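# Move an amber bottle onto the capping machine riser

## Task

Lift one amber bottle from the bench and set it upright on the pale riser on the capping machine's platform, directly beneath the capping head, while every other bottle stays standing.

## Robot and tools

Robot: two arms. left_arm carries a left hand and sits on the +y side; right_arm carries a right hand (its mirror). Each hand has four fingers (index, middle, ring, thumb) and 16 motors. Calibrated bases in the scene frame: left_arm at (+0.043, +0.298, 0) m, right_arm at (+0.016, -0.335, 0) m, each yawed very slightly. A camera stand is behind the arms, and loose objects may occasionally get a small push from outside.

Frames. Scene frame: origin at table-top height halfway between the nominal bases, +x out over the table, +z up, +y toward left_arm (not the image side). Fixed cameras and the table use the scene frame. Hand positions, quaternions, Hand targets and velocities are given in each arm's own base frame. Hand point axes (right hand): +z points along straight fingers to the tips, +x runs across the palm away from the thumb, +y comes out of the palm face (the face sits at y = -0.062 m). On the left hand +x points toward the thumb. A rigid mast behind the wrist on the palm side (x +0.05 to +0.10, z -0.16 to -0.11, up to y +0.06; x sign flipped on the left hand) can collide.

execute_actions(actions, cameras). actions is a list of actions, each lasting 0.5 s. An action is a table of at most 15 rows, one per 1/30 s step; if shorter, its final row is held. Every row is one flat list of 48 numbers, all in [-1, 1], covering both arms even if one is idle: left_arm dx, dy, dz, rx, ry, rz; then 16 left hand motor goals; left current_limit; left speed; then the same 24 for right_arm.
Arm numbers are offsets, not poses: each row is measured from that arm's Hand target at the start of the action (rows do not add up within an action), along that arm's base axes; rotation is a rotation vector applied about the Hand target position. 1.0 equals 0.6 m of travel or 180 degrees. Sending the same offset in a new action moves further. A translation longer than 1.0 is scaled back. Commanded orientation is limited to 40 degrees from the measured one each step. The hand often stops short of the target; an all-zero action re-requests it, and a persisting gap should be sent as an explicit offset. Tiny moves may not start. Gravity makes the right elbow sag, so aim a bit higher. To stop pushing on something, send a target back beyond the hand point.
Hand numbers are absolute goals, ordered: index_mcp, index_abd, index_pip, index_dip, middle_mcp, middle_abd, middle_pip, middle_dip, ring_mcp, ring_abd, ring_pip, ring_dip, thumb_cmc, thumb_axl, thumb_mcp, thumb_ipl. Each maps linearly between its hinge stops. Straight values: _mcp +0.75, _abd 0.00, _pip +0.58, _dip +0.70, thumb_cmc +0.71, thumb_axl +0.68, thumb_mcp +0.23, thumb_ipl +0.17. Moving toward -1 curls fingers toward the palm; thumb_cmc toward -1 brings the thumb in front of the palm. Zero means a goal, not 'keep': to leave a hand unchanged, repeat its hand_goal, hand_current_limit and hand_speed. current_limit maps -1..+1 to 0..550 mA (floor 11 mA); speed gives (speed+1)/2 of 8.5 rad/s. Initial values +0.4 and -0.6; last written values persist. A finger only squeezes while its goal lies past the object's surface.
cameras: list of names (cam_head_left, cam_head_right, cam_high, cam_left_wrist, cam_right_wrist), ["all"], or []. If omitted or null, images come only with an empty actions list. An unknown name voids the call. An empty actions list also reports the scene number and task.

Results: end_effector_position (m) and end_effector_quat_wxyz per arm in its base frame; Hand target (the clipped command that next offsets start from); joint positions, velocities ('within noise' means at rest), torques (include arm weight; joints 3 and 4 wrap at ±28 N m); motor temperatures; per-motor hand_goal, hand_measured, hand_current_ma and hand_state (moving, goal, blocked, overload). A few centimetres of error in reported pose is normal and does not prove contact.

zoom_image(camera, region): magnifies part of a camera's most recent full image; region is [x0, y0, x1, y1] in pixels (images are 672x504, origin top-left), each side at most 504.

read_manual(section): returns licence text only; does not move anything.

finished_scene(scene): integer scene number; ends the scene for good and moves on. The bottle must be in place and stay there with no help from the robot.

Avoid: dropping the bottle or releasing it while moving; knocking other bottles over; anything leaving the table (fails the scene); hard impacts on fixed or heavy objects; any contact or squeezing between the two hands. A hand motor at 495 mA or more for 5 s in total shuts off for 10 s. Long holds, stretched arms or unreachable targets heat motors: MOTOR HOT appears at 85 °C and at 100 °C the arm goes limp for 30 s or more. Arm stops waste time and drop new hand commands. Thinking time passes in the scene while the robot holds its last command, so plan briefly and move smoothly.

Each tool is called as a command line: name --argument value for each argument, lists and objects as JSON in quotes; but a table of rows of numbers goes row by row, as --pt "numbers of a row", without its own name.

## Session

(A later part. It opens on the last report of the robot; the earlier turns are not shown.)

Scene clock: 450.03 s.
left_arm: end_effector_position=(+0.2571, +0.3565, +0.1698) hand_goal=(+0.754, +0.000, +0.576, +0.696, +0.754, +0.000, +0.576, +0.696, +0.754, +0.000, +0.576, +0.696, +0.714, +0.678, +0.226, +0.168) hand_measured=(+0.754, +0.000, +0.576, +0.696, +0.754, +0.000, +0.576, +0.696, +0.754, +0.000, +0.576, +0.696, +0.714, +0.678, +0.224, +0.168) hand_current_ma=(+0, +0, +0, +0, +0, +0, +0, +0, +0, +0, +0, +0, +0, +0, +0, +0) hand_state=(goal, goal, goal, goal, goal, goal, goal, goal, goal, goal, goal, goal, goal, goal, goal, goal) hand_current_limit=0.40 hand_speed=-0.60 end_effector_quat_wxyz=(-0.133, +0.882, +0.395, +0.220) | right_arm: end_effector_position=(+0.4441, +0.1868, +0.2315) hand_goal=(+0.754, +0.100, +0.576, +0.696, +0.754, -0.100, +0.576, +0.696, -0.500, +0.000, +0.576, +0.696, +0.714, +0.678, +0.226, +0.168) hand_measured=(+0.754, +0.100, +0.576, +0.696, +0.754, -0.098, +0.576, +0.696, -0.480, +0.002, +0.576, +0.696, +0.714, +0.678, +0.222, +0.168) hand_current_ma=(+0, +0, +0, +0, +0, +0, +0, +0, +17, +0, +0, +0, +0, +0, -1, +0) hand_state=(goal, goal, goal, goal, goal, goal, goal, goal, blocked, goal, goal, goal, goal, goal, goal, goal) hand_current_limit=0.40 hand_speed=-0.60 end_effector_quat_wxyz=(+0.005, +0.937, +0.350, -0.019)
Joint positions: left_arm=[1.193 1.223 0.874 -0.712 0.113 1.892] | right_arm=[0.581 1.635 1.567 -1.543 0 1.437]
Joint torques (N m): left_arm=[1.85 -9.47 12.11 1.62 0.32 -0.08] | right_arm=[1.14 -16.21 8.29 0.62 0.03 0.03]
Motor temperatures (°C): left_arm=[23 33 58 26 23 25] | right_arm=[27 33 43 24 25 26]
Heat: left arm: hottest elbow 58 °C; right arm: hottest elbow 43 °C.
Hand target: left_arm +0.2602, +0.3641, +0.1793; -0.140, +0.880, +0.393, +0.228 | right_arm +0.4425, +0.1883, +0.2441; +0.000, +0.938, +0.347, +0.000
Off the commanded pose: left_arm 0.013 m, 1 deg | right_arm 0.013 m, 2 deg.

execute_actions --actions '[[[0,0,0,0,0,0,0.754,0,0.576,0.696,0.754,0,0.576,0.696,0.754,0,0.576,0.696,0.714,0.678,0.226,0.168,0.4,-0.6,-0.002,0.005,0,0,0,0,0.754,0.1,0.576,0.696,0.754,-0.1,0.576,0.696,-0.5,0,0.576,0.696,0.714,0.678,0.226,0.168,0.4,-0.6]]]' --cameras '["cam_head_left","cam_head_right","cam_right_wrist"]'

zoom_image --camera "cam_right_wrist" --region '[240, 30, 400, 200]'

zoom_image --camera "cam_head_left" --region '[320, 190, 400, 270]'

zoom_image --camera "cam_head_right" --region '[330, 190, 410, 270]'

Scene clock: 463.93 s.
left_arm: end_effector_position=(+0.2571, +0.3565, +0.1698) hand_goal=(+0.754, +0.000, +0.576, +0.696, +0.754, +0.000, +0.576, +0.696, +0.754, +0.000, +0.576, +0.696, +0.714, +0.678, +0.226, +0.168) hand_measured=(+0.754, +0.000, +0.576, +0.696, +0.754, +0.000, +0.576, +0.696, +0.754, +0.000, +0.576, +0.696, +0.714, +0.678, +0.224, +0.168) hand_current_ma=(+0, +0, +0, +0, +0, +0, +0, +0, +0, +0, +0, +0, +0, +0, +0, +0) hand_state=(goal, goal, goal, goal, goal, goal, goal, goal, goal, goal, goal, goal, goal, goal, goal, goal) hand_current_limit=0.40 hand_speed=-0.60 end_effector_quat_wxyz=(-0.133, +0.882, +0.395, +0.220) | right_arm: end_effector_position=(+0.4436, +0.1866, +0.2315) hand_goal=(+0.754, +0.100, +0.576, +0.696, +0.754, -0.100, +0.576, +0.696, -0.500, +0.000, +0.576, +0.696, +0.714, +0.678, +0.226, +0.168) hand_measured=(+0.754, +0.100, +0.576, +0.696, +0.754, -0.098, +0.576, +0.696, -0.480, +0.002, +0.576, +0.696, +0.714, +0.678, +0.222, +0.168) hand_current_ma=(+0, +0, +0, +0, +0, +0, +0, +0, +17, +0, +0, +0, +0, +0, -1, +0) hand_state=(goal, goal, goal, goal, goal, goal, goal, goal, blocked, goal, goal, goal, goal, goal, goal, goal) hand_current_limit=0.40 hand_speed=-0.60 end_effector_quat_wxyz=(+0.005, +0.938, +0.347, -0.019)
Joint positions: left_arm=[1.193 1.223 0.874 -0.712 0.113 1.892] | right_arm=[0.581 1.635 1.567 -1.543 0 1.443]
Joint torques (N m): left_arm=[1.9 -9.47 12.11 1.62 0.33 -0.07] | right_arm=[1.38 -16.09 8.49 0.55 0.05 0]
Motor temperatures (°C): left_arm=[23 33 58 26 23 25] | right_arm=[27 33 42 24 25 26]
Heat: left arm: hottest elbow 58 °C; right arm: hottest elbow 42 °C.
Hand target: left_arm +0.2602, +0.3641, +0.1793; -0.140, +0.880, +0.393, +0.228 | right_arm +0.4413, +0.1913, +0.2441; +0.000, +0.938, +0.347, +0.000
Off the commanded pose: left_arm 0.013 m, 1 deg | right_arm 0.014 m, 2 deg.
camera_calibration:
cam_right_wrist: T_world_to_cam=[[-0.144062, -0.989468, -0.0141077, 0.287826], [-0.677824, 0.0882811, 0.729905, 0.072818], [-0.720972, 0.114714, -0.683403, 0.58056], [0, 0, 0, 1]] pos_world=[0.509391, 0.211768, 0.347667]
Images, in order (width x height): cam_head_left 672x504, cam_head_right 672x504, cam_right_wrist 672x504.

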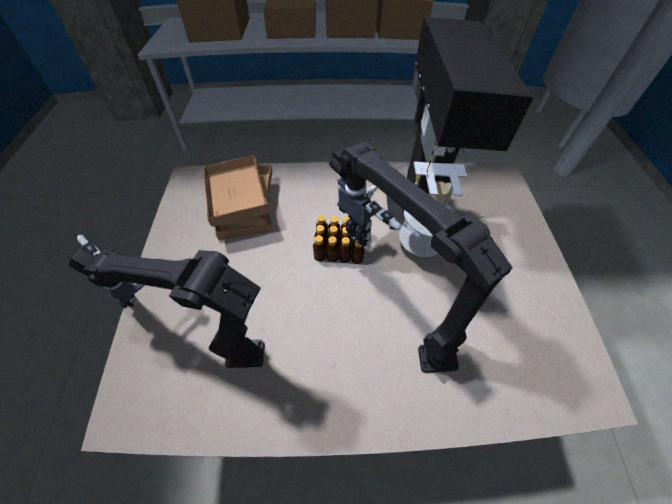

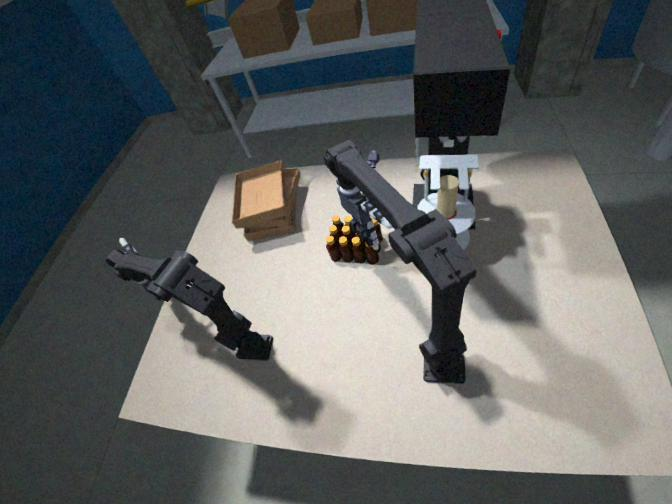

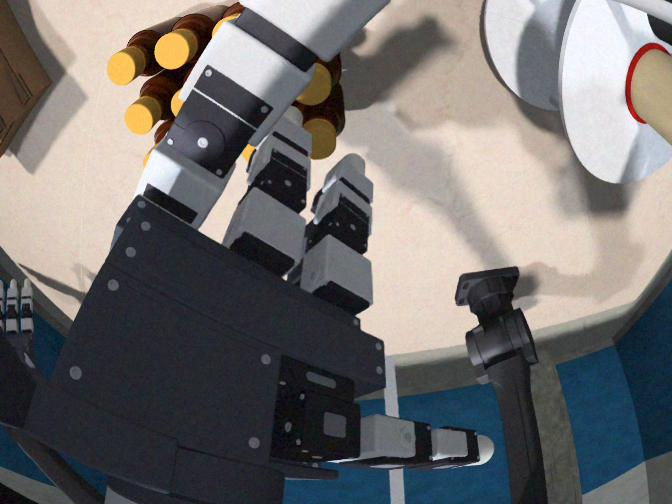

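Scaled by 2.965 from the camera's 672x504 image, which has a finer 960x720 frame.

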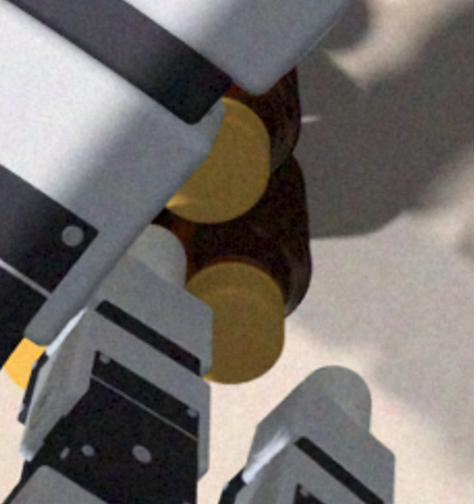

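Scaled by 6.300 from the camera's 672x504 image, which has a finer 960x720 frame.

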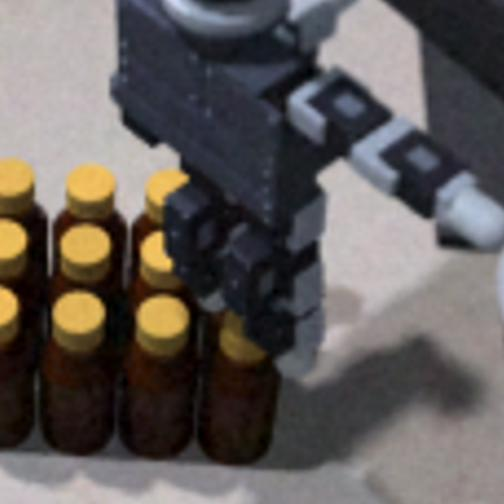

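Scaled by 6.300 from the camera's 672x504 image, which has a finer 960x720 frame.

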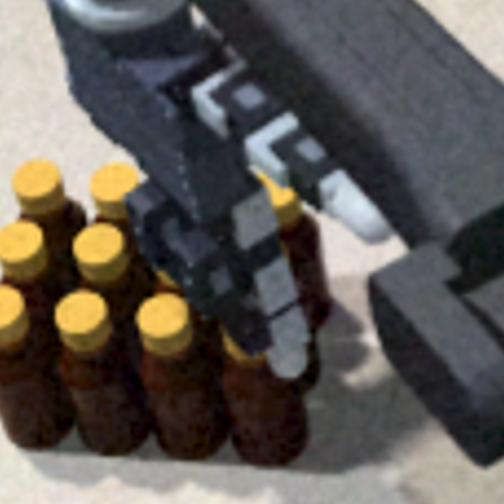

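execute_actions --actions '[[[0,0,0,0,0,0,0.754,0,0.576,0.696,0.754,0,0.576,0.696,0.754,0,0.576,0.696,0.714,0.678,0.226,0.168,0.4,-0.6,-0.002,0.007,0,0,0,0,0.754,0.1,0.576,0.696,0.754,-0.1,0.576,0.696,-0.5,0,0.576,0.696,0.714,0.678,0.226,0.168,0.4,-0.6]]]'

Scene clock: 476.70 s.
left_arm: end_effector_position=(+0.2571, +0.3565, +0.1698) hand_goal=(+0.754, +0.000, +0.576, +0.696, +0.754, +0.000, +0.576, +0.696, +0.754, +0.000, +0.576, +0.696, +0.714, +0.678, +0.226, +0.168) hand_measured=(+0.754, +0.000, +0.576, +0.696, +0.754, +0.000, +0.576, +0.696, +0.754, +0.000, +0.576, +0.696, +0.714, +0.678, +0.224, +0.168) hand_current_ma=(+0, +0, +0, +0, +0, +0, +0, +0, +0, +0, +0, +0, +0, +0, +0, +0) hand_state=(goal, goal, goal, goal, goal, goal, goal, goal, goal, goal, goal, goal, goal, goal, goal, goal) hand_current_limit=0.40 hand_speed=-0.60 end_effector_quat_wxyz=(-0.133, +0.882, +0.395, +0.220) | right_arm: end_effector_position=(+0.4412, +0.1903, +0.2316) hand_goal=(+0.754, +0.100, +0.576, +0.696, +0.754, -0.100, +0.576, +0.696, -0.500, +0.000, +0.576, +0.696, +0.714, +0.678, +0.226, +0.168) hand_measured=(+0.754, +0.100, +0.576, +0.696, +0.754, -0.098, +0.576, +0.696, -0.480, +0.002, +0.576, +0.696, +0.714, +0.678, +0.222, +0.168) hand_current_ma=(+0, +0, +0, +0, +0, +0, +0, +0, +17, +0, +0, +0, +0, +0, -1, +0) hand_state=(goal, goal, goal, goal, goal, goal, goal, goal, blocked, goal, goal, goal, goal, goal, goal, goal) hand_current_limit=0.40 hand_speed=-0.60 end_effector_quat_wxyz=(+0.005, +0.938, +0.347, -0.019)
Joint positions: left_arm=[1.193 1.223 0.874 -0.712 0.113 1.892] | right_arm=[0.591 1.635 1.567 -1.543 0 1.452]
Joint torques (N m): left_arm=[1.79 -9.47 12.11 1.61 0.32 -0.07] | right_arm=[1.26 -15.97 8.8 0.58 0.05 0.01]
Motor temperatures (°C): left_arm=[23 33 59 26 23 25] | right_arm=[27 33 42 24 25 26]
Heat: left arm: hottest elbow 59 °C; right arm: hottest elbow 42 °C.
Hand target: left_arm +0.2602, +0.3641, +0.1793; -0.140, +0.880, +0.393, +0.228 | right_arm +0.4401, +0.1954, +0.2441; +0.000, +0.938, +0.347, +0.000
Off the commanded pose: left_arm 0.013 m, 1 deg | right_arm 0.014 m, 2 deg.

execute_actions --actions '[[[0,0,0,0,0,0,0.754,0,0.576,0.696,0.754,0,0.576,0.696,0.754,0,0.576,0.696,0.714,0.678,0.226,0.168,0.4,-0.6,0.0015,0.0005,-0.025,0,0,0,0.754,0.1,0.576,0.696,0.754,-0.1,0.576,0.696,-0.5,0,0.576,0.696,0.714,0.678,0.226,0.168,0.4,-0.6]]]' --cameras '["cam_head_left","cam_head_right","cam_right_wrist"]'

zoom_image --camera "cam_right_wrist" --region '[240, 30, 400, 200]'

zoom_image --camera "cam_head_right" --region '[330, 190, 410, 270]'

Scene clock: 484.43 s.
left_arm: end_effector_position=(+0.2571, +0.3565, +0.1698) hand_goal=(+0.754, +0.000, +0.576, +0.696, +0.754, +0.000, +0.576, +0.696, +0.754, +0.000, +0.576, +0.696, +0.714, +0.678, +0.226, +0.168) hand_measured=(+0.754, +0.000, +0.576, +0.696, +0.754, +0.000, +0.576, +0.696, +0.754, +0.000, +0.576, +0.696, +0.714, +0.678, +0.224, +0.168) hand_current_ma=(+0, +0, +0, +0, +0, +0, +0, +0, +0, +0, +0, +0, +0, +0, +0, +0) hand_state=(goal, goal, goal, goal, goal, goal, goal, goal, goal, goal, goal, goal, goal, goal, goal, goal) hand_current_limit=0.40 hand_speed=-0.60 end_effector_quat_wxyz=(-0.133, +0.882, +0.395, +0.220) | right_arm: end_effector_position=(+0.4426, +0.1912, +0.2212) hand_goal=(+0.754, +0.100, +0.576, +0.696, +0.754, -0.100, +0.576, +0.696, -0.500, +0.000, +0.576, +0.696, +0.714, +0.678, +0.226, +0.168) hand_measured=(+0.754, +0.100, +0.576, +0.696, +0.754, -0.098, +0.576, +0.696, -0.480, +0.002, +0.576, +0.696, +0.714, +0.678, +0.222, +0.168) hand_current_ma=(+0, +0, +0, +0, +0, +0, +0, +0, +17, +0, +0, +0, +0, +0, -1, +0) hand_state=(goal, goal, goal, goal, goal, goal, goal, goal, blocked, goal, goal, goal, goal, goal, goal, goal) hand_current_limit=0.40 hand_speed=-0.60 end_effector_quat_wxyz=(+0.004, +0.938, +0.347, -0.015)
Joint positions: left_arm=[1.193 1.223 0.874 -0.712 0.113 1.892] | right_arm=[0.591 1.635 1.54 -1.507 0 1.452]
Joint torques (N m): left_arm=[1.85 -9.52 12.12 1.62 0.33 -0.07] | right_arm=[1.55 -15.44 8.24 0.69 0.05 0.02]
Motor temperatures (°C): left_arm=[23 33 59 26 23 25] | right_arm=[27 33 42 24 25 26]
Heat: left arm: hottest elbow 59 °C; right arm: hottest elbow 42 °C.
Hand target: left_arm +0.2602, +0.3641, +0.1793; -0.140, +0.880, +0.393, +0.228 | right_arm +0.4410, +0.1957, +0.2291; +0.000, +0.938, +0.347, +0.000
Off the commanded pose: left_arm 0.013 m, 1 deg | right_arm 0.009 m, 2 deg.
camera_calibration:
cam_right_wrist: T_world_to_cam=[[-0.143507, -0.989437, -0.0205102, 0.293323], [-0.684015, 0.0841883, 0.724594, 0.0838648], [-0.715213, 0.118013, -0.688871, 0.570229], [0, 0, 0, 1]] pos_world=[0.507294, 0.21587, 0.338063]
Images, in order (width x height): cam_head_left 672x504, cam_head_right 672x504, cam_right_wrist 672x504.

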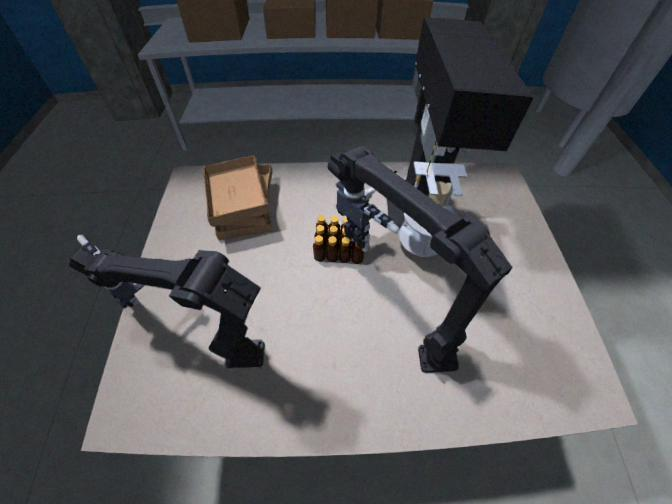

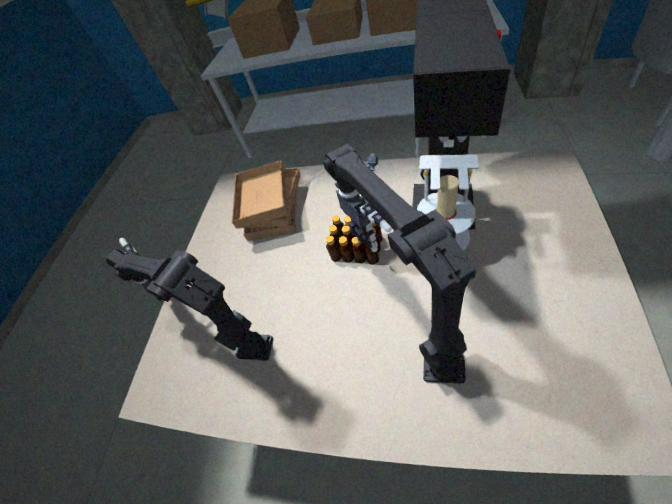

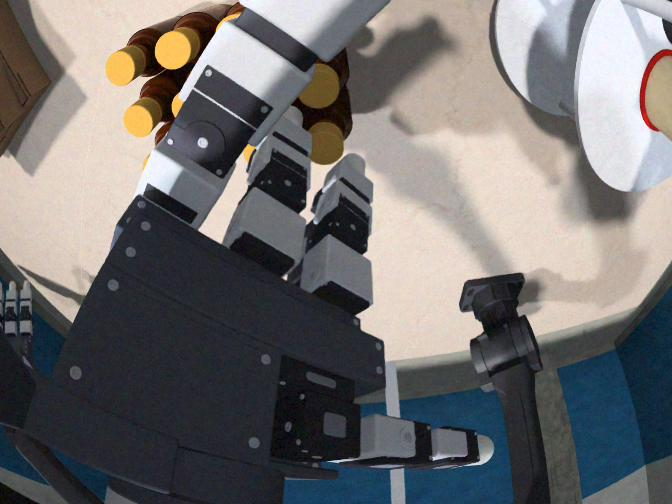

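Scaled by 2.965 from the camera's 672x504 image, which has a finer 960x720 frame.

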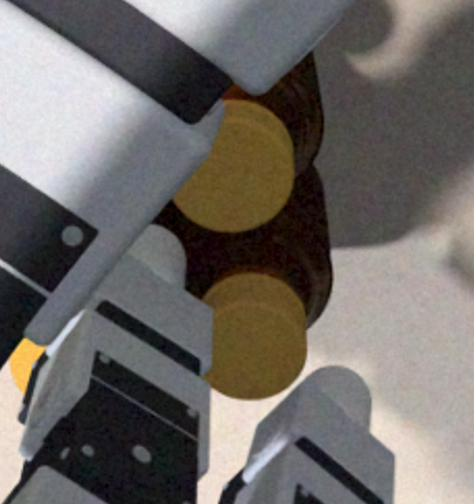

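Scaled by 6.300 from the camera's 672x504 image, which has a finer 960x720 frame.

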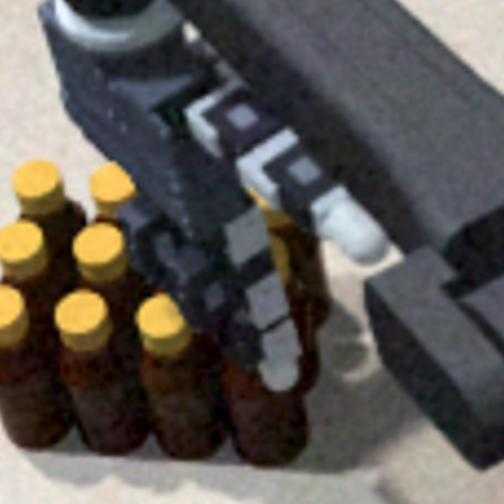

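execute_actions --actions '[[[0,0,0,0,0,0,0.754,0,0.576,0.696,0.754,0,0.576,0.696,0.754,0,0.576,0.696,0.714,0.678,0.226,0.168,0.4,-0.6,0.0005,-0.007,-0.03,0,0,0,0.754,0.1,0.576,0.696,0.754,-0.1,0.576,0.696,-0.5,0,0.576,0.696,0.714,0.678,0.226,0.168,0.4,-0.6]]]' --cameras '["cam_right_wrist"]'

zoom_image --camera "cam_right_wrist" --region '[240, 30, 400, 200]'

Scene clock: 496.17 s.
left_arm: end_effector_position=(+0.2571, +0.3565, +0.1698) hand_goal=(+0.754, +0.000, +0.576, +0.696, +0.754, +0.000, +0.576, +0.696, +0.754, +0.000, +0.576, +0.696, +0.714, +0.678, +0.226, +0.168) hand_measured=(+0.754, +0.000, +0.576, +0.696, +0.754, +0.000, +0.576, +0.696, +0.754, +0.000, +0.576, +0.696, +0.714, +0.678, +0.224, +0.168) hand_current_ma=(+0, +0, +0, +0, +0, +0, +0, +0, +0, +0, +0, +0, +0, +0, +0, +0) hand_state=(goal, goal, goal, goal, goal, goal, goal, goal, goal, goal, goal, goal, goal, goal, goal, goal) hand_current_limit=0.40 hand_speed=-0.60 end_effector_quat_wxyz=(-0.133, +0.882, +0.395, +0.220) | right_arm: end_effector_position=(+0.4415, +0.1905, +0.2154) hand_goal=(+0.754, +0.100, +0.576, +0.696, +0.754, -0.100, +0.576, +0.696, -0.500, +0.000, +0.576, +0.696, +0.714, +0.678, +0.226, +0.168) hand_measured=(+0.754, +0.094, +0.576, +0.694, +0.754, -0.098, +0.576, +0.696, -0.480, +0.002, +0.576, +0.696, +0.714, +0.678, +0.222, +0.168) hand_current_ma=(+0, -1, +0, +0, +0, +0, +0, +0, +16, +0, +0, +0, +0, +0, -1, +0) hand_state=(goal, goal, goal, goal, goal, goal, goal, goal, goal, goal, goal, goal, goal, goal, goal, goal) hand_current_limit=0.40 hand_speed=-0.60 end_effector_quat_wxyz=(+0.001, +0.938, +0.347, -0.004)
Joint positions: left_arm=[1.193 1.223 0.874 -0.712 0.113 1.892] | right_arm=[0.591 1.619 1.507 -1.467 0 1.452]
Joint torques (N m): left_arm=[1.85 -9.47 12.11 1.61 0.33 -0.07] | right_arm=[0.97 -14.1 7.08 0.98 0.07 -0.07]
Motor temperatures (°C): left_arm=[23 33 59 26 23 25] | right_arm=[27 33 42 24 25 26]
Heat: left arm: hottest elbow 59 °C; right arm: hottest elbow 42 °C.
Hand target: left_arm +0.2602, +0.3641, +0.1793; -0.140, +0.880, +0.393, +0.228 | right_arm +0.4412, +0.1914, +0.2110; +0.000, +0.938, +0.347, +0.000
Off the commanded pose: left_arm 0.013 m, 1 deg | right_arm 0.004 m, 0 deg.
camera_calibration:
cam_right_wrist: T_world_to_cam=[[-0.143321, -0.989055, -0.0350571, 0.295296], [-0.696994, 0.0757244, 0.713067, 0.0973276], [-0.702608, 0.126632, -0.700219, 0.56083], [0, 0, 0, 1]] pos_world=[0.504202, 0.213676, 0.333655]
Images, in order (width x height): cam_right_wrist 672x504.

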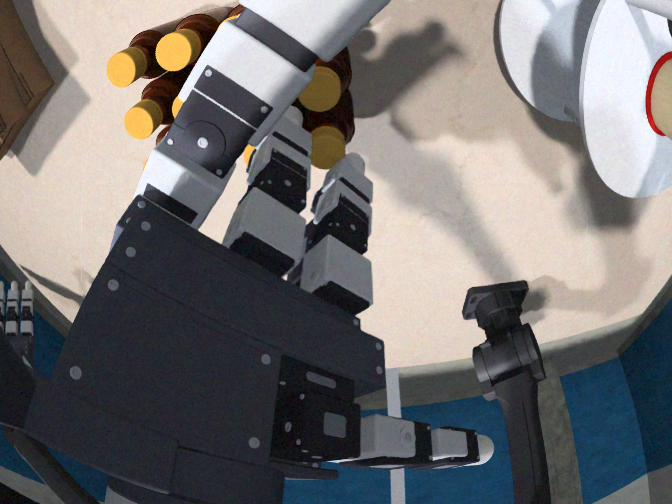

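Scaled by 2.965 from the camera's 672x504 image, which has a finer 960x720 frame.

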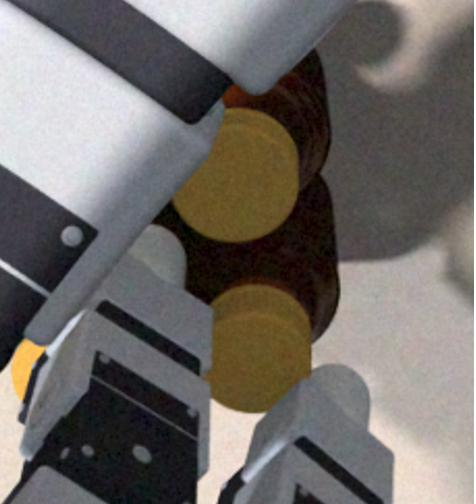

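execute_actions --actions '[[[0,0,0,0,0,0,0.754,0,0.576,0.696,0.754,0,0.576,0.696,0.754,0,0.576,0.696,0.714,0.678,0.226,0.168,0.4,-0.6,0.0,-0.008,-0.004,0,0,0,0.754,0.1,0.576,0.696,0.754,-0.1,0.576,0.696,-0.5,0,0.576,0.696,0.714,0.678,0.226,0.168,0.4,-0.6]]]'

Scene clock: 510.23 s.
left_arm: end_effector_position=(+0.2571, +0.3565, +0.1698) hand_goal=(+0.754, +0.000, +0.576, +0.696, +0.754, +0.000, +0.576, +0.696, +0.754, +0.000, +0.576, +0.696, +0.714, +0.678, +0.226, +0.168) hand_measured=(+0.754, +0.000, +0.576, +0.696, +0.754, +0.000, +0.576, +0.696, +0.754, +0.000, +0.576, +0.696, +0.714, +0.678, +0.224, +0.168) hand_current_ma=(+0, +0, +0, +0, +0, +0, +0, +0, +0, +0, +0, +0, +0, +0, +0, +0) hand_state=(goal, goal, goal, goal, goal, goal, goal, goal, goal, goal, goal, goal, goal, goal, goal, goal) hand_current_limit=0.40 hand_speed=-0.60 end_effector_quat_wxyz=(-0.133, +0.882, +0.395, +0.220) | right_arm: end_effector_position=(+0.4405, +0.1898, +0.2153) hand_goal=(+0.754, +0.100, +0.576, +0.696, +0.754, -0.100, +0.576, +0.696, -0.500, +0.000, +0.576, +0.696, +0.714, +0.678, +0.226, +0.168) hand_measured=(+0.754, +0.092, +0.576, +0.694, +0.754, -0.098, +0.576, +0.696, -0.480, +0.002, +0.576, +0.696, +0.714, +0.678, +0.222, +0.168) hand_current_ma=(+0, -3, +0, +0, +0, +0, +0, +0, +16, +0, +0, +0, +0, +0, -1, +0) hand_state=(goal, goal, goal, goal, goal, goal, goal, goal, goal, goal, goal, goal, goal, goal, goal, goal) hand_current_limit=0.40 hand_speed=-0.60 end_effector_quat_wxyz=(+0.000, +0.938, +0.347, +0.000)
Joint positions: left_arm=[1.193 1.223 0.874 -0.712 0.113 1.892] | right_arm=[0.591 1.61 1.496 -1.456 0 1.452]
Joint torques (N m): left_arm=[1.79 -9.47 12.12 1.62 0.33 -0.08] | right_arm=[0.44 -13.68 6.89 0.95 0.06 -0.16]
Motor temperatures (°C): left_arm=[23 33 59 26 23 25] | right_arm=[27 32 42 24 24 26]
Heat: left arm: hottest elbow 59 °C; right arm: hottest elbow 42 °C.
Hand target: left_arm +0.2602, +0.3641, +0.1793; -0.140, +0.880, +0.393, +0.228 | right_arm +0.4413, +0.1867, +0.2086; +0.000, +0.938, +0.347, +0.000
Off the commanded pose: left_arm 0.013 m, 1 deg | right_arm 0.007 m, 0 deg.

execute_actions --actions '[[[0,0,0,0,0,0,0.754,0,0.576,0.696,0.754,0,0.576,0.696,0.754,0,0.576,0.696,0.714,0.678,0.226,0.168,0.4,-0.6,0.0,-0.003,-0.004,0,0,0,0.754,0.18,0.576,0.696,0.754,-0.1,0.576,0.696,-0.5,0,0.576,0.696,0.714,0.678,0.226,0.168,0.4,-0.8]]]' --cameras '["cam_right_wrist","cam_head_left","cam_head_right"]'

zoom_image --camera "cam_right_wrist" --region '[240, 30, 400, 200]'

zoom_image --camera "cam_head_left" --region '[320, 190, 400, 270]'

zoom_image --camera "cam_head_right" --region '[330, 190, 410, 270]'

Scene clock: 526.80 s.
left_arm: end_effector_position=(+0.2571, +0.3565, +0.1698) hand_goal=(+0.754, +0.000, +0.576, +0.696, +0.754, +0.000, +0.576, +0.696, +0.754, +0.000, +0.576, +0.696, +0.714, +0.678, +0.226, +0.168) hand_measured=(+0.754, +0.000, +0.576, +0.696, +0.754, +0.000, +0.576, +0.696, +0.754, +0.000, +0.576, +0.696, +0.714, +0.678, +0.224, +0.168) hand_current_ma=(+0, +0, +0, +0, +0, +0, +0, +0, +0, +0, +0, +0, +0, +0, +0, +0) hand_state=(goal, goal, goal, goal, goal, goal, goal, goal, goal, goal, goal, goal, goal, goal, goal, goal) hand_current_limit=0.40 hand_speed=-0.60 end_effector_quat_wxyz=(-0.133, +0.882, +0.395, +0.220) | right_arm: end_effector_position=(+0.4418, +0.1907, +0.2159) hand_goal=(+0.754, +0.180, +0.576, +0.696, +0.754, -0.100, +0.576, +0.696, -0.500, +0.000, +0.576, +0.696, +0.714, +0.678, +0.226, +0.168) hand_measured=(+0.754, +0.140, +0.576, +0.694, +0.754, -0.098, +0.576, +0.696, -0.480, +0.002, +0.576, +0.696, +0.714, +0.678, +0.222, +0.168) hand_current_ma=(+0, -37, +0, +0, +0, +0, +0, +0, +16, +0, +0, +0, +0, +0, -1, +0) hand_state=(goal, blocked, goal, goal, goal, goal, goal, goal, goal, goal, goal, goal, goal, goal, goal, goal) hand_current_limit=0.40 hand_speed=-0.80 end_effector_quat_wxyz=(-0.001, +0.938, +0.347, +0.007)
Joint positions: left_arm=[1.193 1.223 0.874 -0.712 0.113 1.892] | right_arm=[0.591 1.605 1.492 -1.444 0 1.452]
Joint torques (N m): left_arm=[1.85 -9.47 12.11 1.62 0.33 -0.08] | right_arm=[-0.03 -13.51 6.63 0.68 0.06 -0.18]
Motor temperatures (°C): left_arm=[23 33 59 26 23 25] | right_arm=[27 31 41 24 24 26]
Heat: left arm: hottest elbow 59 °C; right arm: hottest elbow 41 °C.
Hand target: left_arm +0.2602, +0.3641, +0.1793; -0.140, +0.880, +0.393, +0.228 | right_arm +0.4413, +0.1849, +0.2062; +0.000, +0.938, +0.347, +0.000
Off the commanded pose: left_arm 0.013 m, 1 deg | right_arm 0.011 m, 1 deg.
camera_calibration:
cam_right_wrist: T_world_to_cam=[[-0.141776, -0.988629, -0.0501202, 0.29797], [-0.710259, 0.0663272, 0.700809, 0.107388], [-0.689515, 0.134956, -0.711586, 0.556321], [0, 0, 0, 1]] pos_world=[0.50211, 0.21238, 0.335546]
Images, in order (width x height): cam_head_left 672x504, cam_head_right 672x504, cam_right_wrist 672x504.

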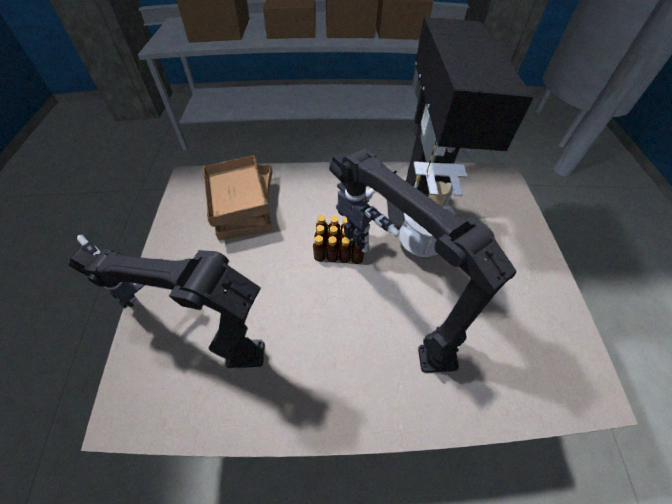

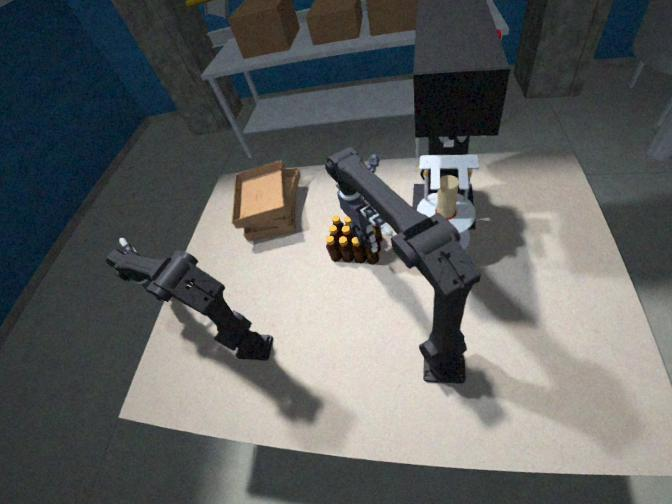

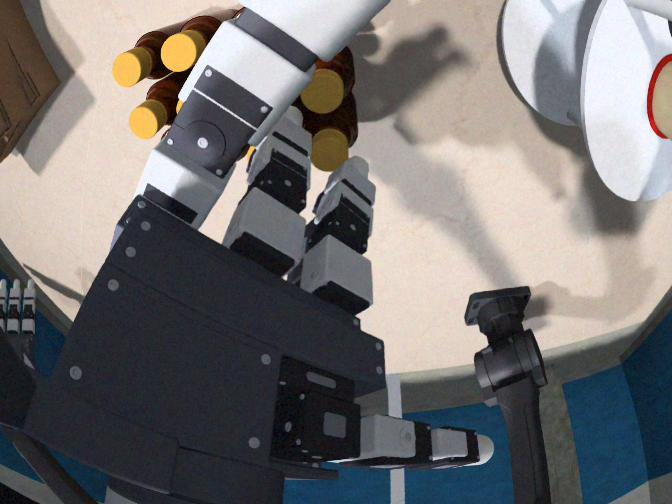

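Scaled by 2.965 from the camera's 672x504 image, which has a finer 960x720 frame.

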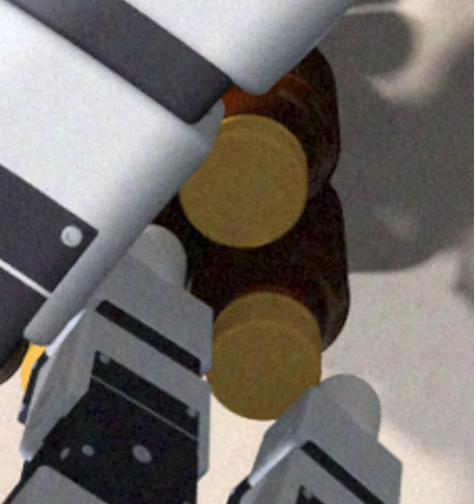

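Scaled by 6.300 from the camera's 672x504 image, which has a finer 960x720 frame.

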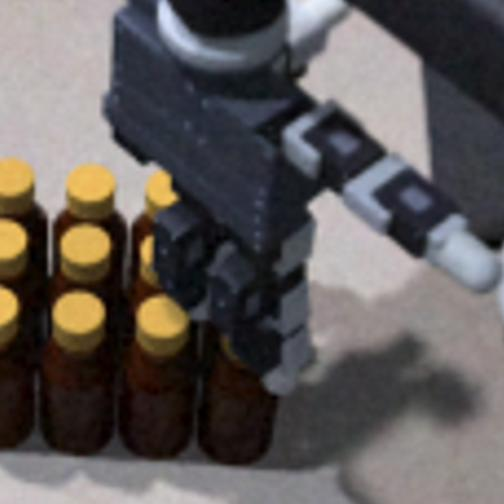

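Scaled by 6.300 from the camera's 672x504 image, which has a finer 960x720 frame.

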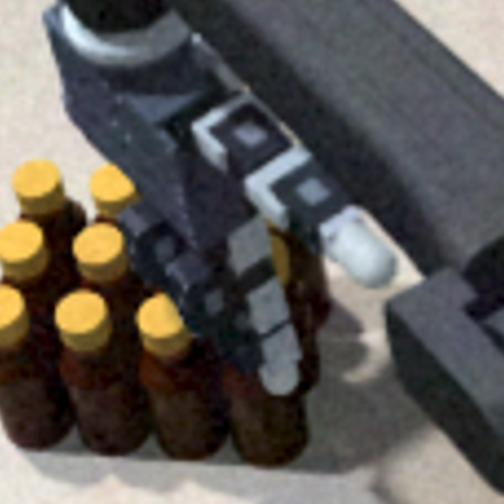

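execute_actions --actions '[[[0,0,0,0,0,0,0.754,0,0.576,0.696,0.754,0,0.576,0.696,0.754,0,0.576,0.696,0.714,0.678,0.226,0.168,0.4,-0.6,-0.007,0.0,0.055,0,0,0,0.754,0.14,0.576,0.696,0.754,-0.1,0.576,0.696,-0.5,0,0.576,0.696,0.714,0.678,0.226,0.168,0.4,-0.8]]]' --cameras '["cam_right_wrist"]'

zoom_image --camera "cam_right_wrist" --region '[240, 30, 400, 200]'

Scene clock: 559.47 s.
left_arm: end_effector_position=(+0.2571, +0.3565, +0.1698) hand_goal=(+0.754, +0.000, +0.576, +0.696, +0.754, +0.000, +0.576, +0.696, +0.754, +0.000, +0.576, +0.696, +0.714, +0.678, +0.226, +0.168) hand_measured=(+0.754, +0.000, +0.576, +0.696, +0.754, +0.000, +0.576, +0.696, +0.754, +0.000, +0.576, +0.696, +0.714, +0.678, +0.224, +0.168) hand_current_ma=(+0, +0, +0, +0, +0, +0, +0, +0, +0, +0, +0, +0, +0, +0, +0, +0) hand_state=(goal, goal, goal, goal, goal, goal, goal, goal, goal, goal, goal, goal, goal, goal, goal, goal) hand_current_limit=0.40 hand_speed=-0.60 end_effector_quat_wxyz=(-0.133, +0.882, +0.395, +0.220) | right_arm: end_effector_position=(+0.4299, +0.1827, +0.2173) hand_goal=(+0.754, +0.140, +0.576, +0.696, +0.754, -0.100, +0.576, +0.696, -0.500, +0.000, +0.576, +0.696, +0.714, +0.678, +0.226, +0.168) hand_measured=(+0.754, +0.136, +0.576, +0.694, +0.754, -0.102, +0.576, +0.696, -0.480, +0.002, +0.576, +0.696, +0.714, +0.678, +0.222, +0.168) hand_current_ma=(+0, -1, +0, +0, +0, +0, +0, +0, +16, +0, +0, +0, +0, +0, -1, +0) hand_state=(goal, goal, goal, goal, goal, goal, goal, goal, goal, goal, goal, goal, goal, goal, goal, goal) hand_current_limit=0.40 hand_speed=-0.80 end_effector_quat_wxyz=(+0.005, +0.937, +0.348, -0.021)
Joint positions: left_arm=[1.193 1.223 0.874 -0.712 0.113 1.892] | right_arm=[0.591 1.604 1.492 -1.501 0 1.451]
Joint torques (N m): left_arm=[1.85 -9.47 12.12 1.62 0.32 -0.08] | right_arm=[0.5 -14.8 11.81 -0.38 0.11 -0.12]
Motor temperatures (°C): left_arm=[23 33 59 26 23 25] | right_arm=[27 31 40 24 24 26]
Heat: left arm: hottest elbow 59 °C; right arm: hottest elbow 40 °C.
Hand target: left_arm +0.2602, +0.3641, +0.1793; -0.140, +0.880, +0.393, +0.228 | right_arm +0.4371, +0.1849, +0.2392; +0.000, +0.938, +0.347, +0.000
Off the commanded pose: left_arm 0.013 m, 1 deg | right_arm 0.023 m, 2 deg.
camera_calibration:
cam_right_wrist: T_world_to_cam=[[-0.142904, -0.989659, -0.0123545, 0.280981], [-0.676712, 0.0885914, 0.730898, 0.0734805], [-0.722245, 0.112809, -0.682375, 0.562012], [0, 0, 0, 1]] pos_world=[0.495789, 0.208166, 0.333267]
Images, in order (width x height): cam_right_wrist 672x504.

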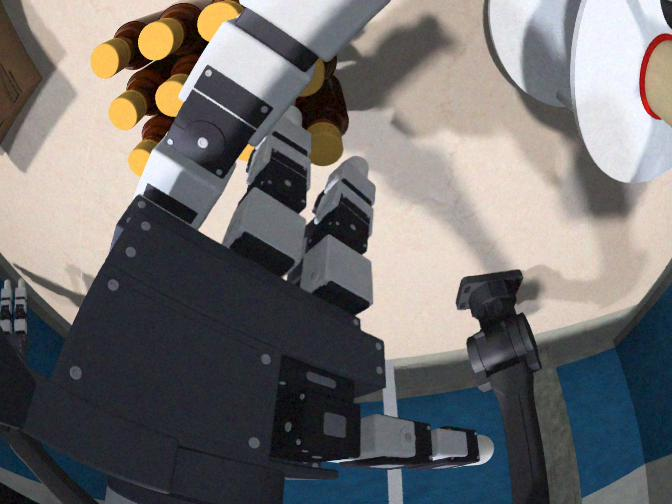

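Scaled by 2.965 from the camera's 672x504 image, which has a finer 960x720 frame.

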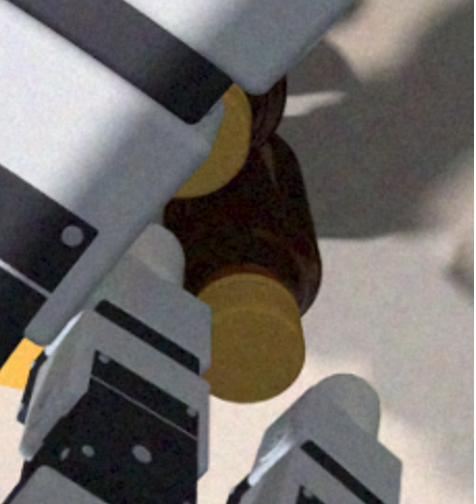

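execute_actions --actions '[]'

zoom_image --camera "cam_head_left" --region '[310, 190, 400, 280]'

zoom_image --camera "cam_head_right" --region '[320, 190, 410, 280]'

Scene clock: 573.07 s.
left_arm: end_effector_position=(+0.2571, +0.3565, +0.1698) hand_goal=(+0.754, +0.000, +0.576, +0.696, +0.754, +0.000, +0.576, +0.696, +0.754, +0.000, +0.576, +0.696, +0.714, +0.678, +0.226, +0.168) hand_measured=(+0.754, +0.000, +0.576, +0.696, +0.754, +0.000, +0.576, +0.696, +0.754, +0.000, +0.576, +0.696, +0.714, +0.678, +0.224, +0.168) hand_current_ma=(+0, +0, +0, +0, +0, +0, +0, +0, +0, +0, +0, +0, +0, +0, +0, +0) hand_state=(goal, goal, goal, goal, goal, goal, goal, goal, goal, goal, goal, goal, goal, goal, goal, goal) hand_current_limit=0.40 hand_speed=-0.60 end_effector_quat_wxyz=(-0.133, +0.882, +0.395, +0.220) | right_arm: end_effector_position=(+0.4299, +0.1827, +0.2173) hand_goal=(+0.754, +0.140, +0.576, +0.696, +0.754, -0.100, +0.576, +0.696, -0.500, +0.000, +0.576, +0.696, +0.714, +0.678, +0.226, +0.168) hand_measured=(+0.754, +0.136, +0.576, +0.694, +0.754, -0.102, +0.576, +0.696, -0.480, +0.002, +0.576, +0.696, +0.714, +0.678, +0.222, +0.168) hand_current_ma=(+0, -1, +0, +0, +0, +0, +0, +0, +16, +0, +0, +0, +0, +0, -1, +0) hand_state=(goal, goal, goal, goal, goal, goal, goal, goal, goal, goal, goal, goal, goal, goal, goal, goal) hand_current_limit=0.40 hand_speed=-0.80 end_effector_quat_wxyz=(+0.005, +0.937, +0.348, -0.021)
Joint positions: left_arm=[1.193 1.223 0.874 -0.712 0.113 1.892] | right_arm=[0.591 1.604 1.492 -1.501 0 1.451]
Joint velocities: within noise
Joint torques (N m): left_arm=[1.85 -9.52 12.11 1.62 0.33 -0.08] | right_arm=[0.62 -14.74 11.69 -0.29 0.1 -0.12]
Motor temperatures (°C): left_arm=[23 33 59 26 23 25] | right_arm=[27 32 41 24 24 26]
Heat: left arm: hottest elbow 59 °C; right arm: hottest elbow 41 °C.
Hand target: left_arm +0.2602, +0.3641, +0.1793; -0.140, +0.880, +0.393, +0.228 | right_arm +0.4372, +0.1849, +0.2392; +0.000, +0.938, +0.347, +0.000
Off the commanded pose: left_arm 0.013 m, 1 deg | right_arm 0.023 m, 2 deg.
camera_calibration:
cam_left_wrist: T_world_to_cam=[[-0.92583, -0.0861573, -0.36799, 0.300001], [-0.372841, 0.367617, 0.851966, -0.223197], [0.0618761, 0.925978, -0.372474, -0.153909], [0, 0, 0, 1]] pos_world=[0.204056, 0.250414, 0.243227]
cam_right_wrist: T_world_to_cam=[[-0.142904, -0.989659, -0.0123545, 0.280981], [-0.676712, 0.0885914, 0.730898, 0.0734805], [-0.722245, 0.112809, -0.682375, 0.562012], [0, 0, 0, 1]] pos_world=[0.495789, 0.208166, 0.333267]

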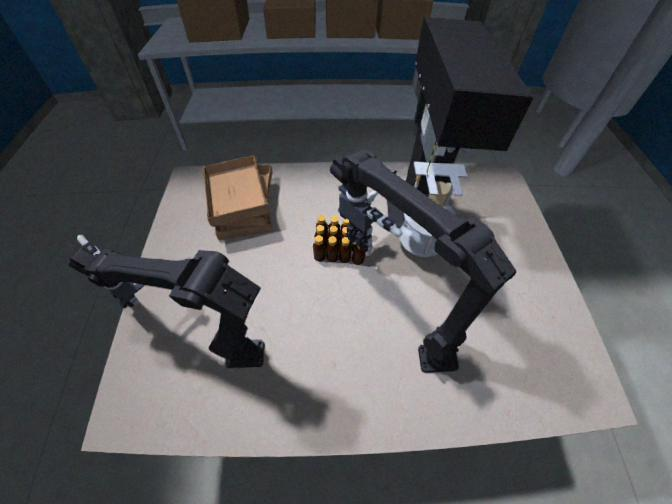

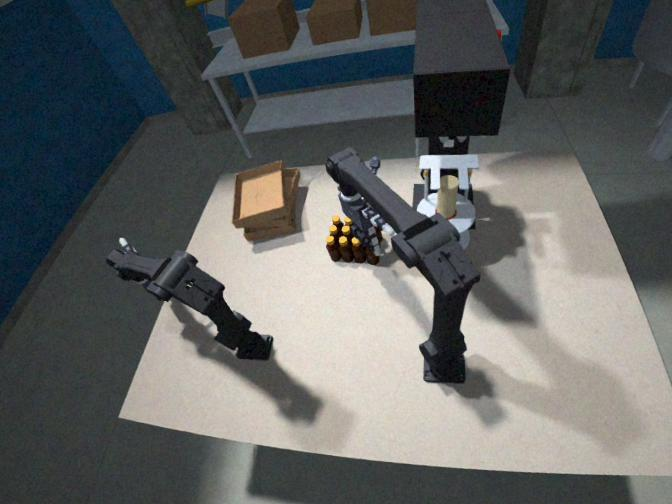

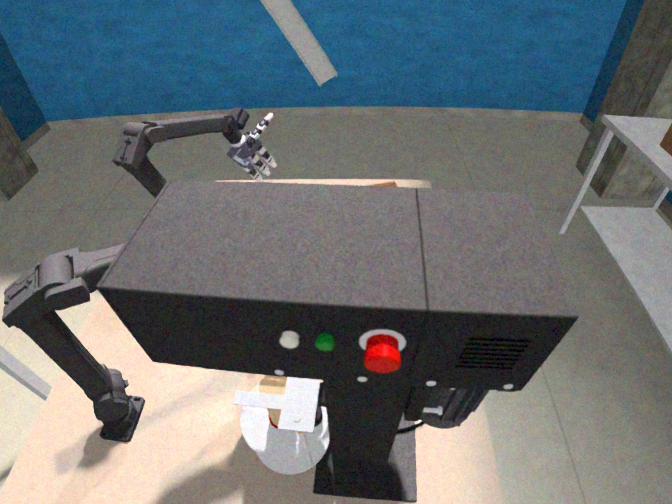

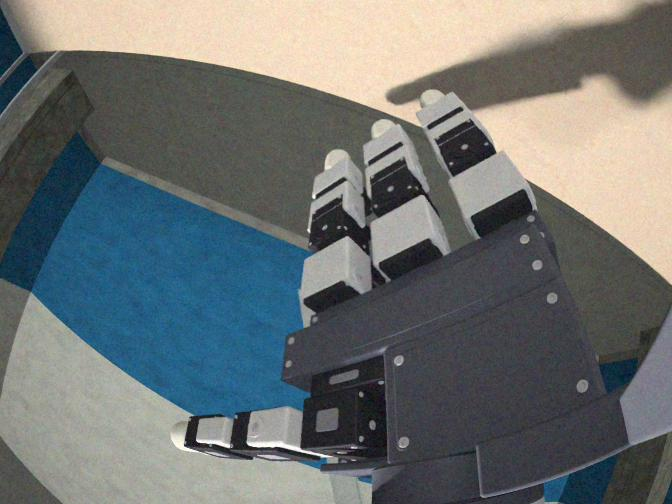

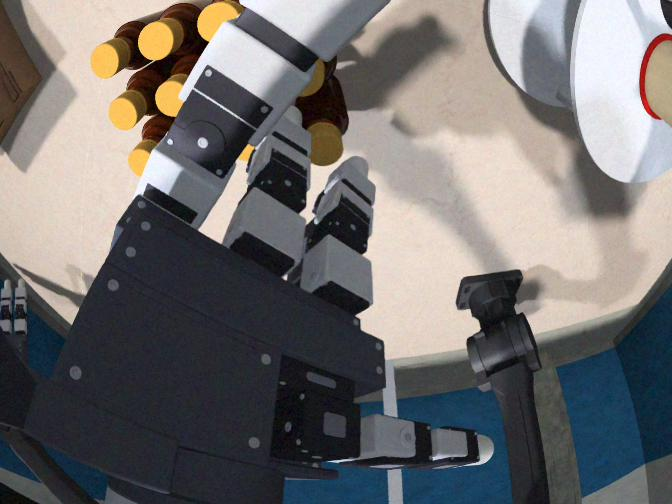

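Scaled by 5.600 from the camera's 672x504 image, which has a finer 960x720 frame.

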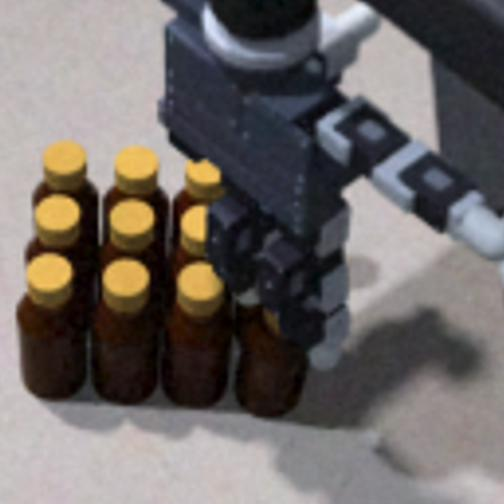

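Scaled by 5.600 from the camera's 672x504 image, which has a finer 960x720 frame.

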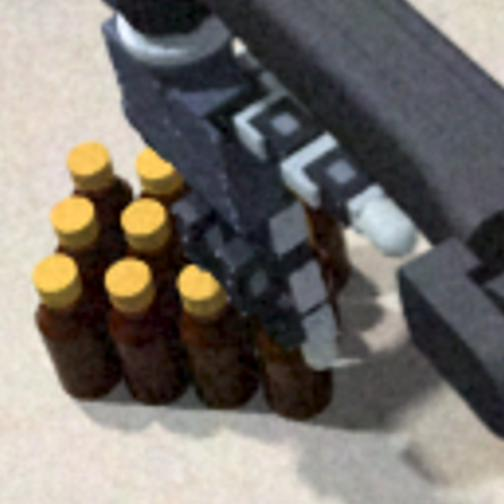

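execute_actions --actions '[[[0,0,0,0,0,0,0.754,0,0.576,0.696,0.754,0,0.576,0.696,0.754,0,0.576,0.696,0.714,0.678,0.226,0.168,0.4,-0.6,-0.003,0.0,-0.025,0,0,0,0.754,0.14,0.576,0.696,0.754,-0.1,0.576,0.696,-0.5,0,0.576,0.696,0.714,0.678,0.226,0.168,0.4,-0.8]]]' --cameras '["cam_right_wrist","cam_head_left"]'

zoom_image --camera "cam_right_wrist" --region '[240, 30, 400, 200]'

zoom_image --camera "cam_head_left" --region '[310, 190, 400, 280]'

Scene clock: 590.27 s.
left_arm: end_effector_position=(+0.2571, +0.3565, +0.1698) hand_goal=(+0.754, +0.000, +0.576, +0.696, +0.754, +0.000, +0.576, +0.696, +0.754, +0.000, +0.576, +0.696, +0.714, +0.678, +0.226, +0.168) hand_measured=(+0.754, +0.000, +0.576, +0.696, +0.754, +0.000, +0.576, +0.696, +0.754, +0.000, +0.576, +0.696, +0.714, +0.678, +0.224, +0.168) hand_current_ma=(+0, +0, +0, +0, +0, +0, +0, +0, +0, +0, +0, +0, +0, +0, +0, +0) hand_state=(goal, goal, goal, goal, goal, goal, goal, goal, goal, goal, goal, goal, goal, goal, goal, goal) hand_current_limit=0.40 hand_speed=-0.60 end_effector_quat_wxyz=(-0.133, +0.882, +0.395, +0.220) | right_arm: end_effector_position=(+0.4333, +0.1850, +0.2169) hand_goal=(+0.754, +0.140, +0.576, +0.696, +0.754, -0.100, +0.576, +0.696, -0.500, +0.000, +0.576, +0.696, +0.714, +0.678, +0.226, +0.168) hand_measured=(+0.754, +0.136, +0.576, +0.694, +0.754, -0.102, +0.576, +0.696, -0.480, +0.002, +0.576, +0.696, +0.714, +0.678, +0.222, +0.168) hand_current_ma=(+0, -1, +0, +0, +0, -1, +0, +0, +16, +0, +0, +0, +0, +0, -1, +0) hand_state=(goal, goal, goal, goal, goal, goal, goal, goal, goal, goal, goal, goal, goal, goal, goal, goal) hand_current_limit=0.40 hand_speed=-0.80 end_effector_quat_wxyz=(+0.003, +0.938, +0.348, -0.012)
Joint positions: left_arm=[1.193 1.223 0.874 -0.712 0.113 1.892] | right_arm=[0.591 1.604 1.492 -1.484 0 1.451]
Joint torques (N m): left_arm=[1.85 -9.52 12.11 1.62 0.33 -0.08] | right_arm=[0.5 -14.56 8.66 0.49 0.09 -0.11]
Motor temperatures (°C): left_arm=[23 33 59 26 23 25] | right_arm=[27 32 43 24 24 26]
Heat: left arm: hottest elbow 59 °C; right arm: hottest elbow 43 °C.
Hand target: left_arm +0.2602, +0.3641, +0.1793; -0.140, +0.880, +0.393, +0.228 | right_arm +0.4353, +0.1849, +0.2242; +0.000, +0.938, +0.347, +0.000
Off the commanded pose: left_arm 0.013 m, 1 deg | right_arm 0.008 m, 1 deg.
camera_calibration:
cam_right_wrist: T_world_to_cam=[[-0.142639, -0.989494, -0.023587, 0.286026], [-0.686818, 0.0817913, 0.722213, 0.0833694], [-0.712696, 0.119215, -0.691269, 0.5606], [0, 0, 0, 1]] pos_world=[0.497595, 0.20937, 0.334061]
Images, in order (width x height): cam_head_left 672x504, cam_right_wrist 672x504.

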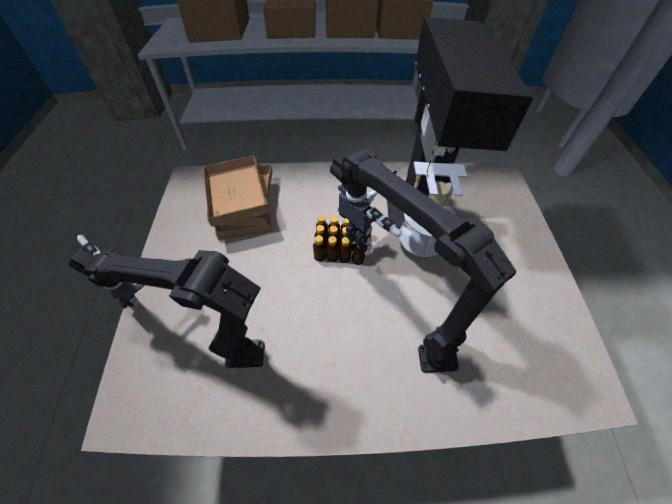

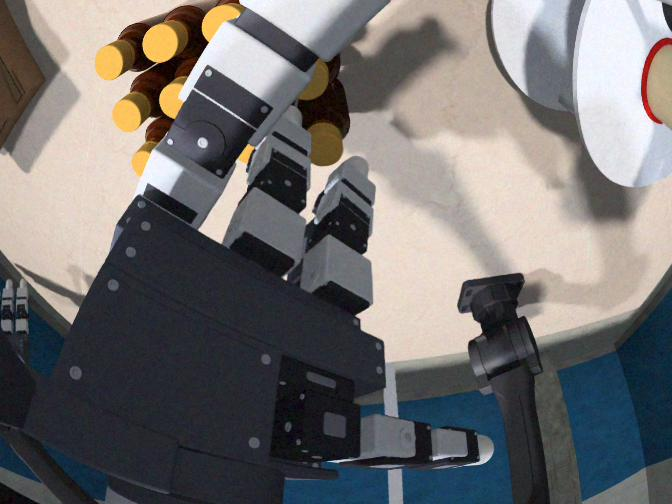

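Scaled by 2.965 from the camera's 672x504 image, which has a finer 960x720 frame.

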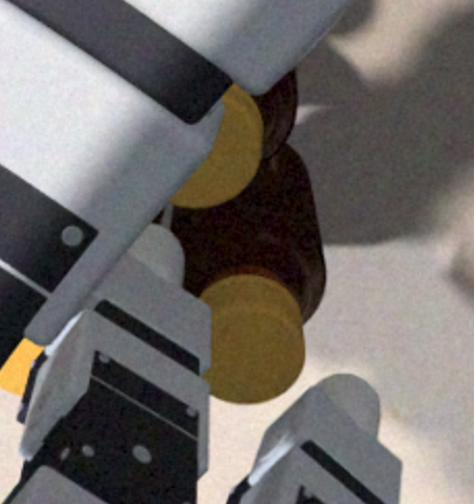

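Scaled by 5.600 from the camera's 672x504 image, which has a finer 960x720 frame.

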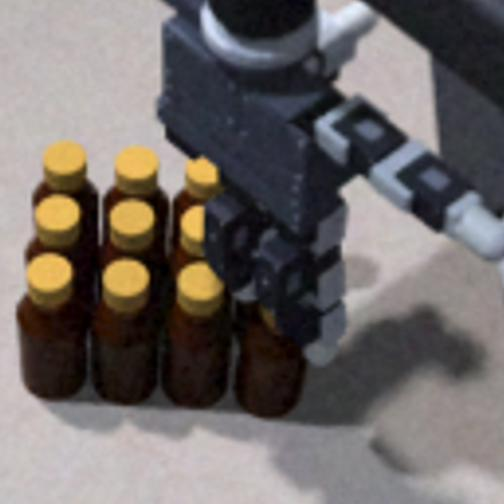

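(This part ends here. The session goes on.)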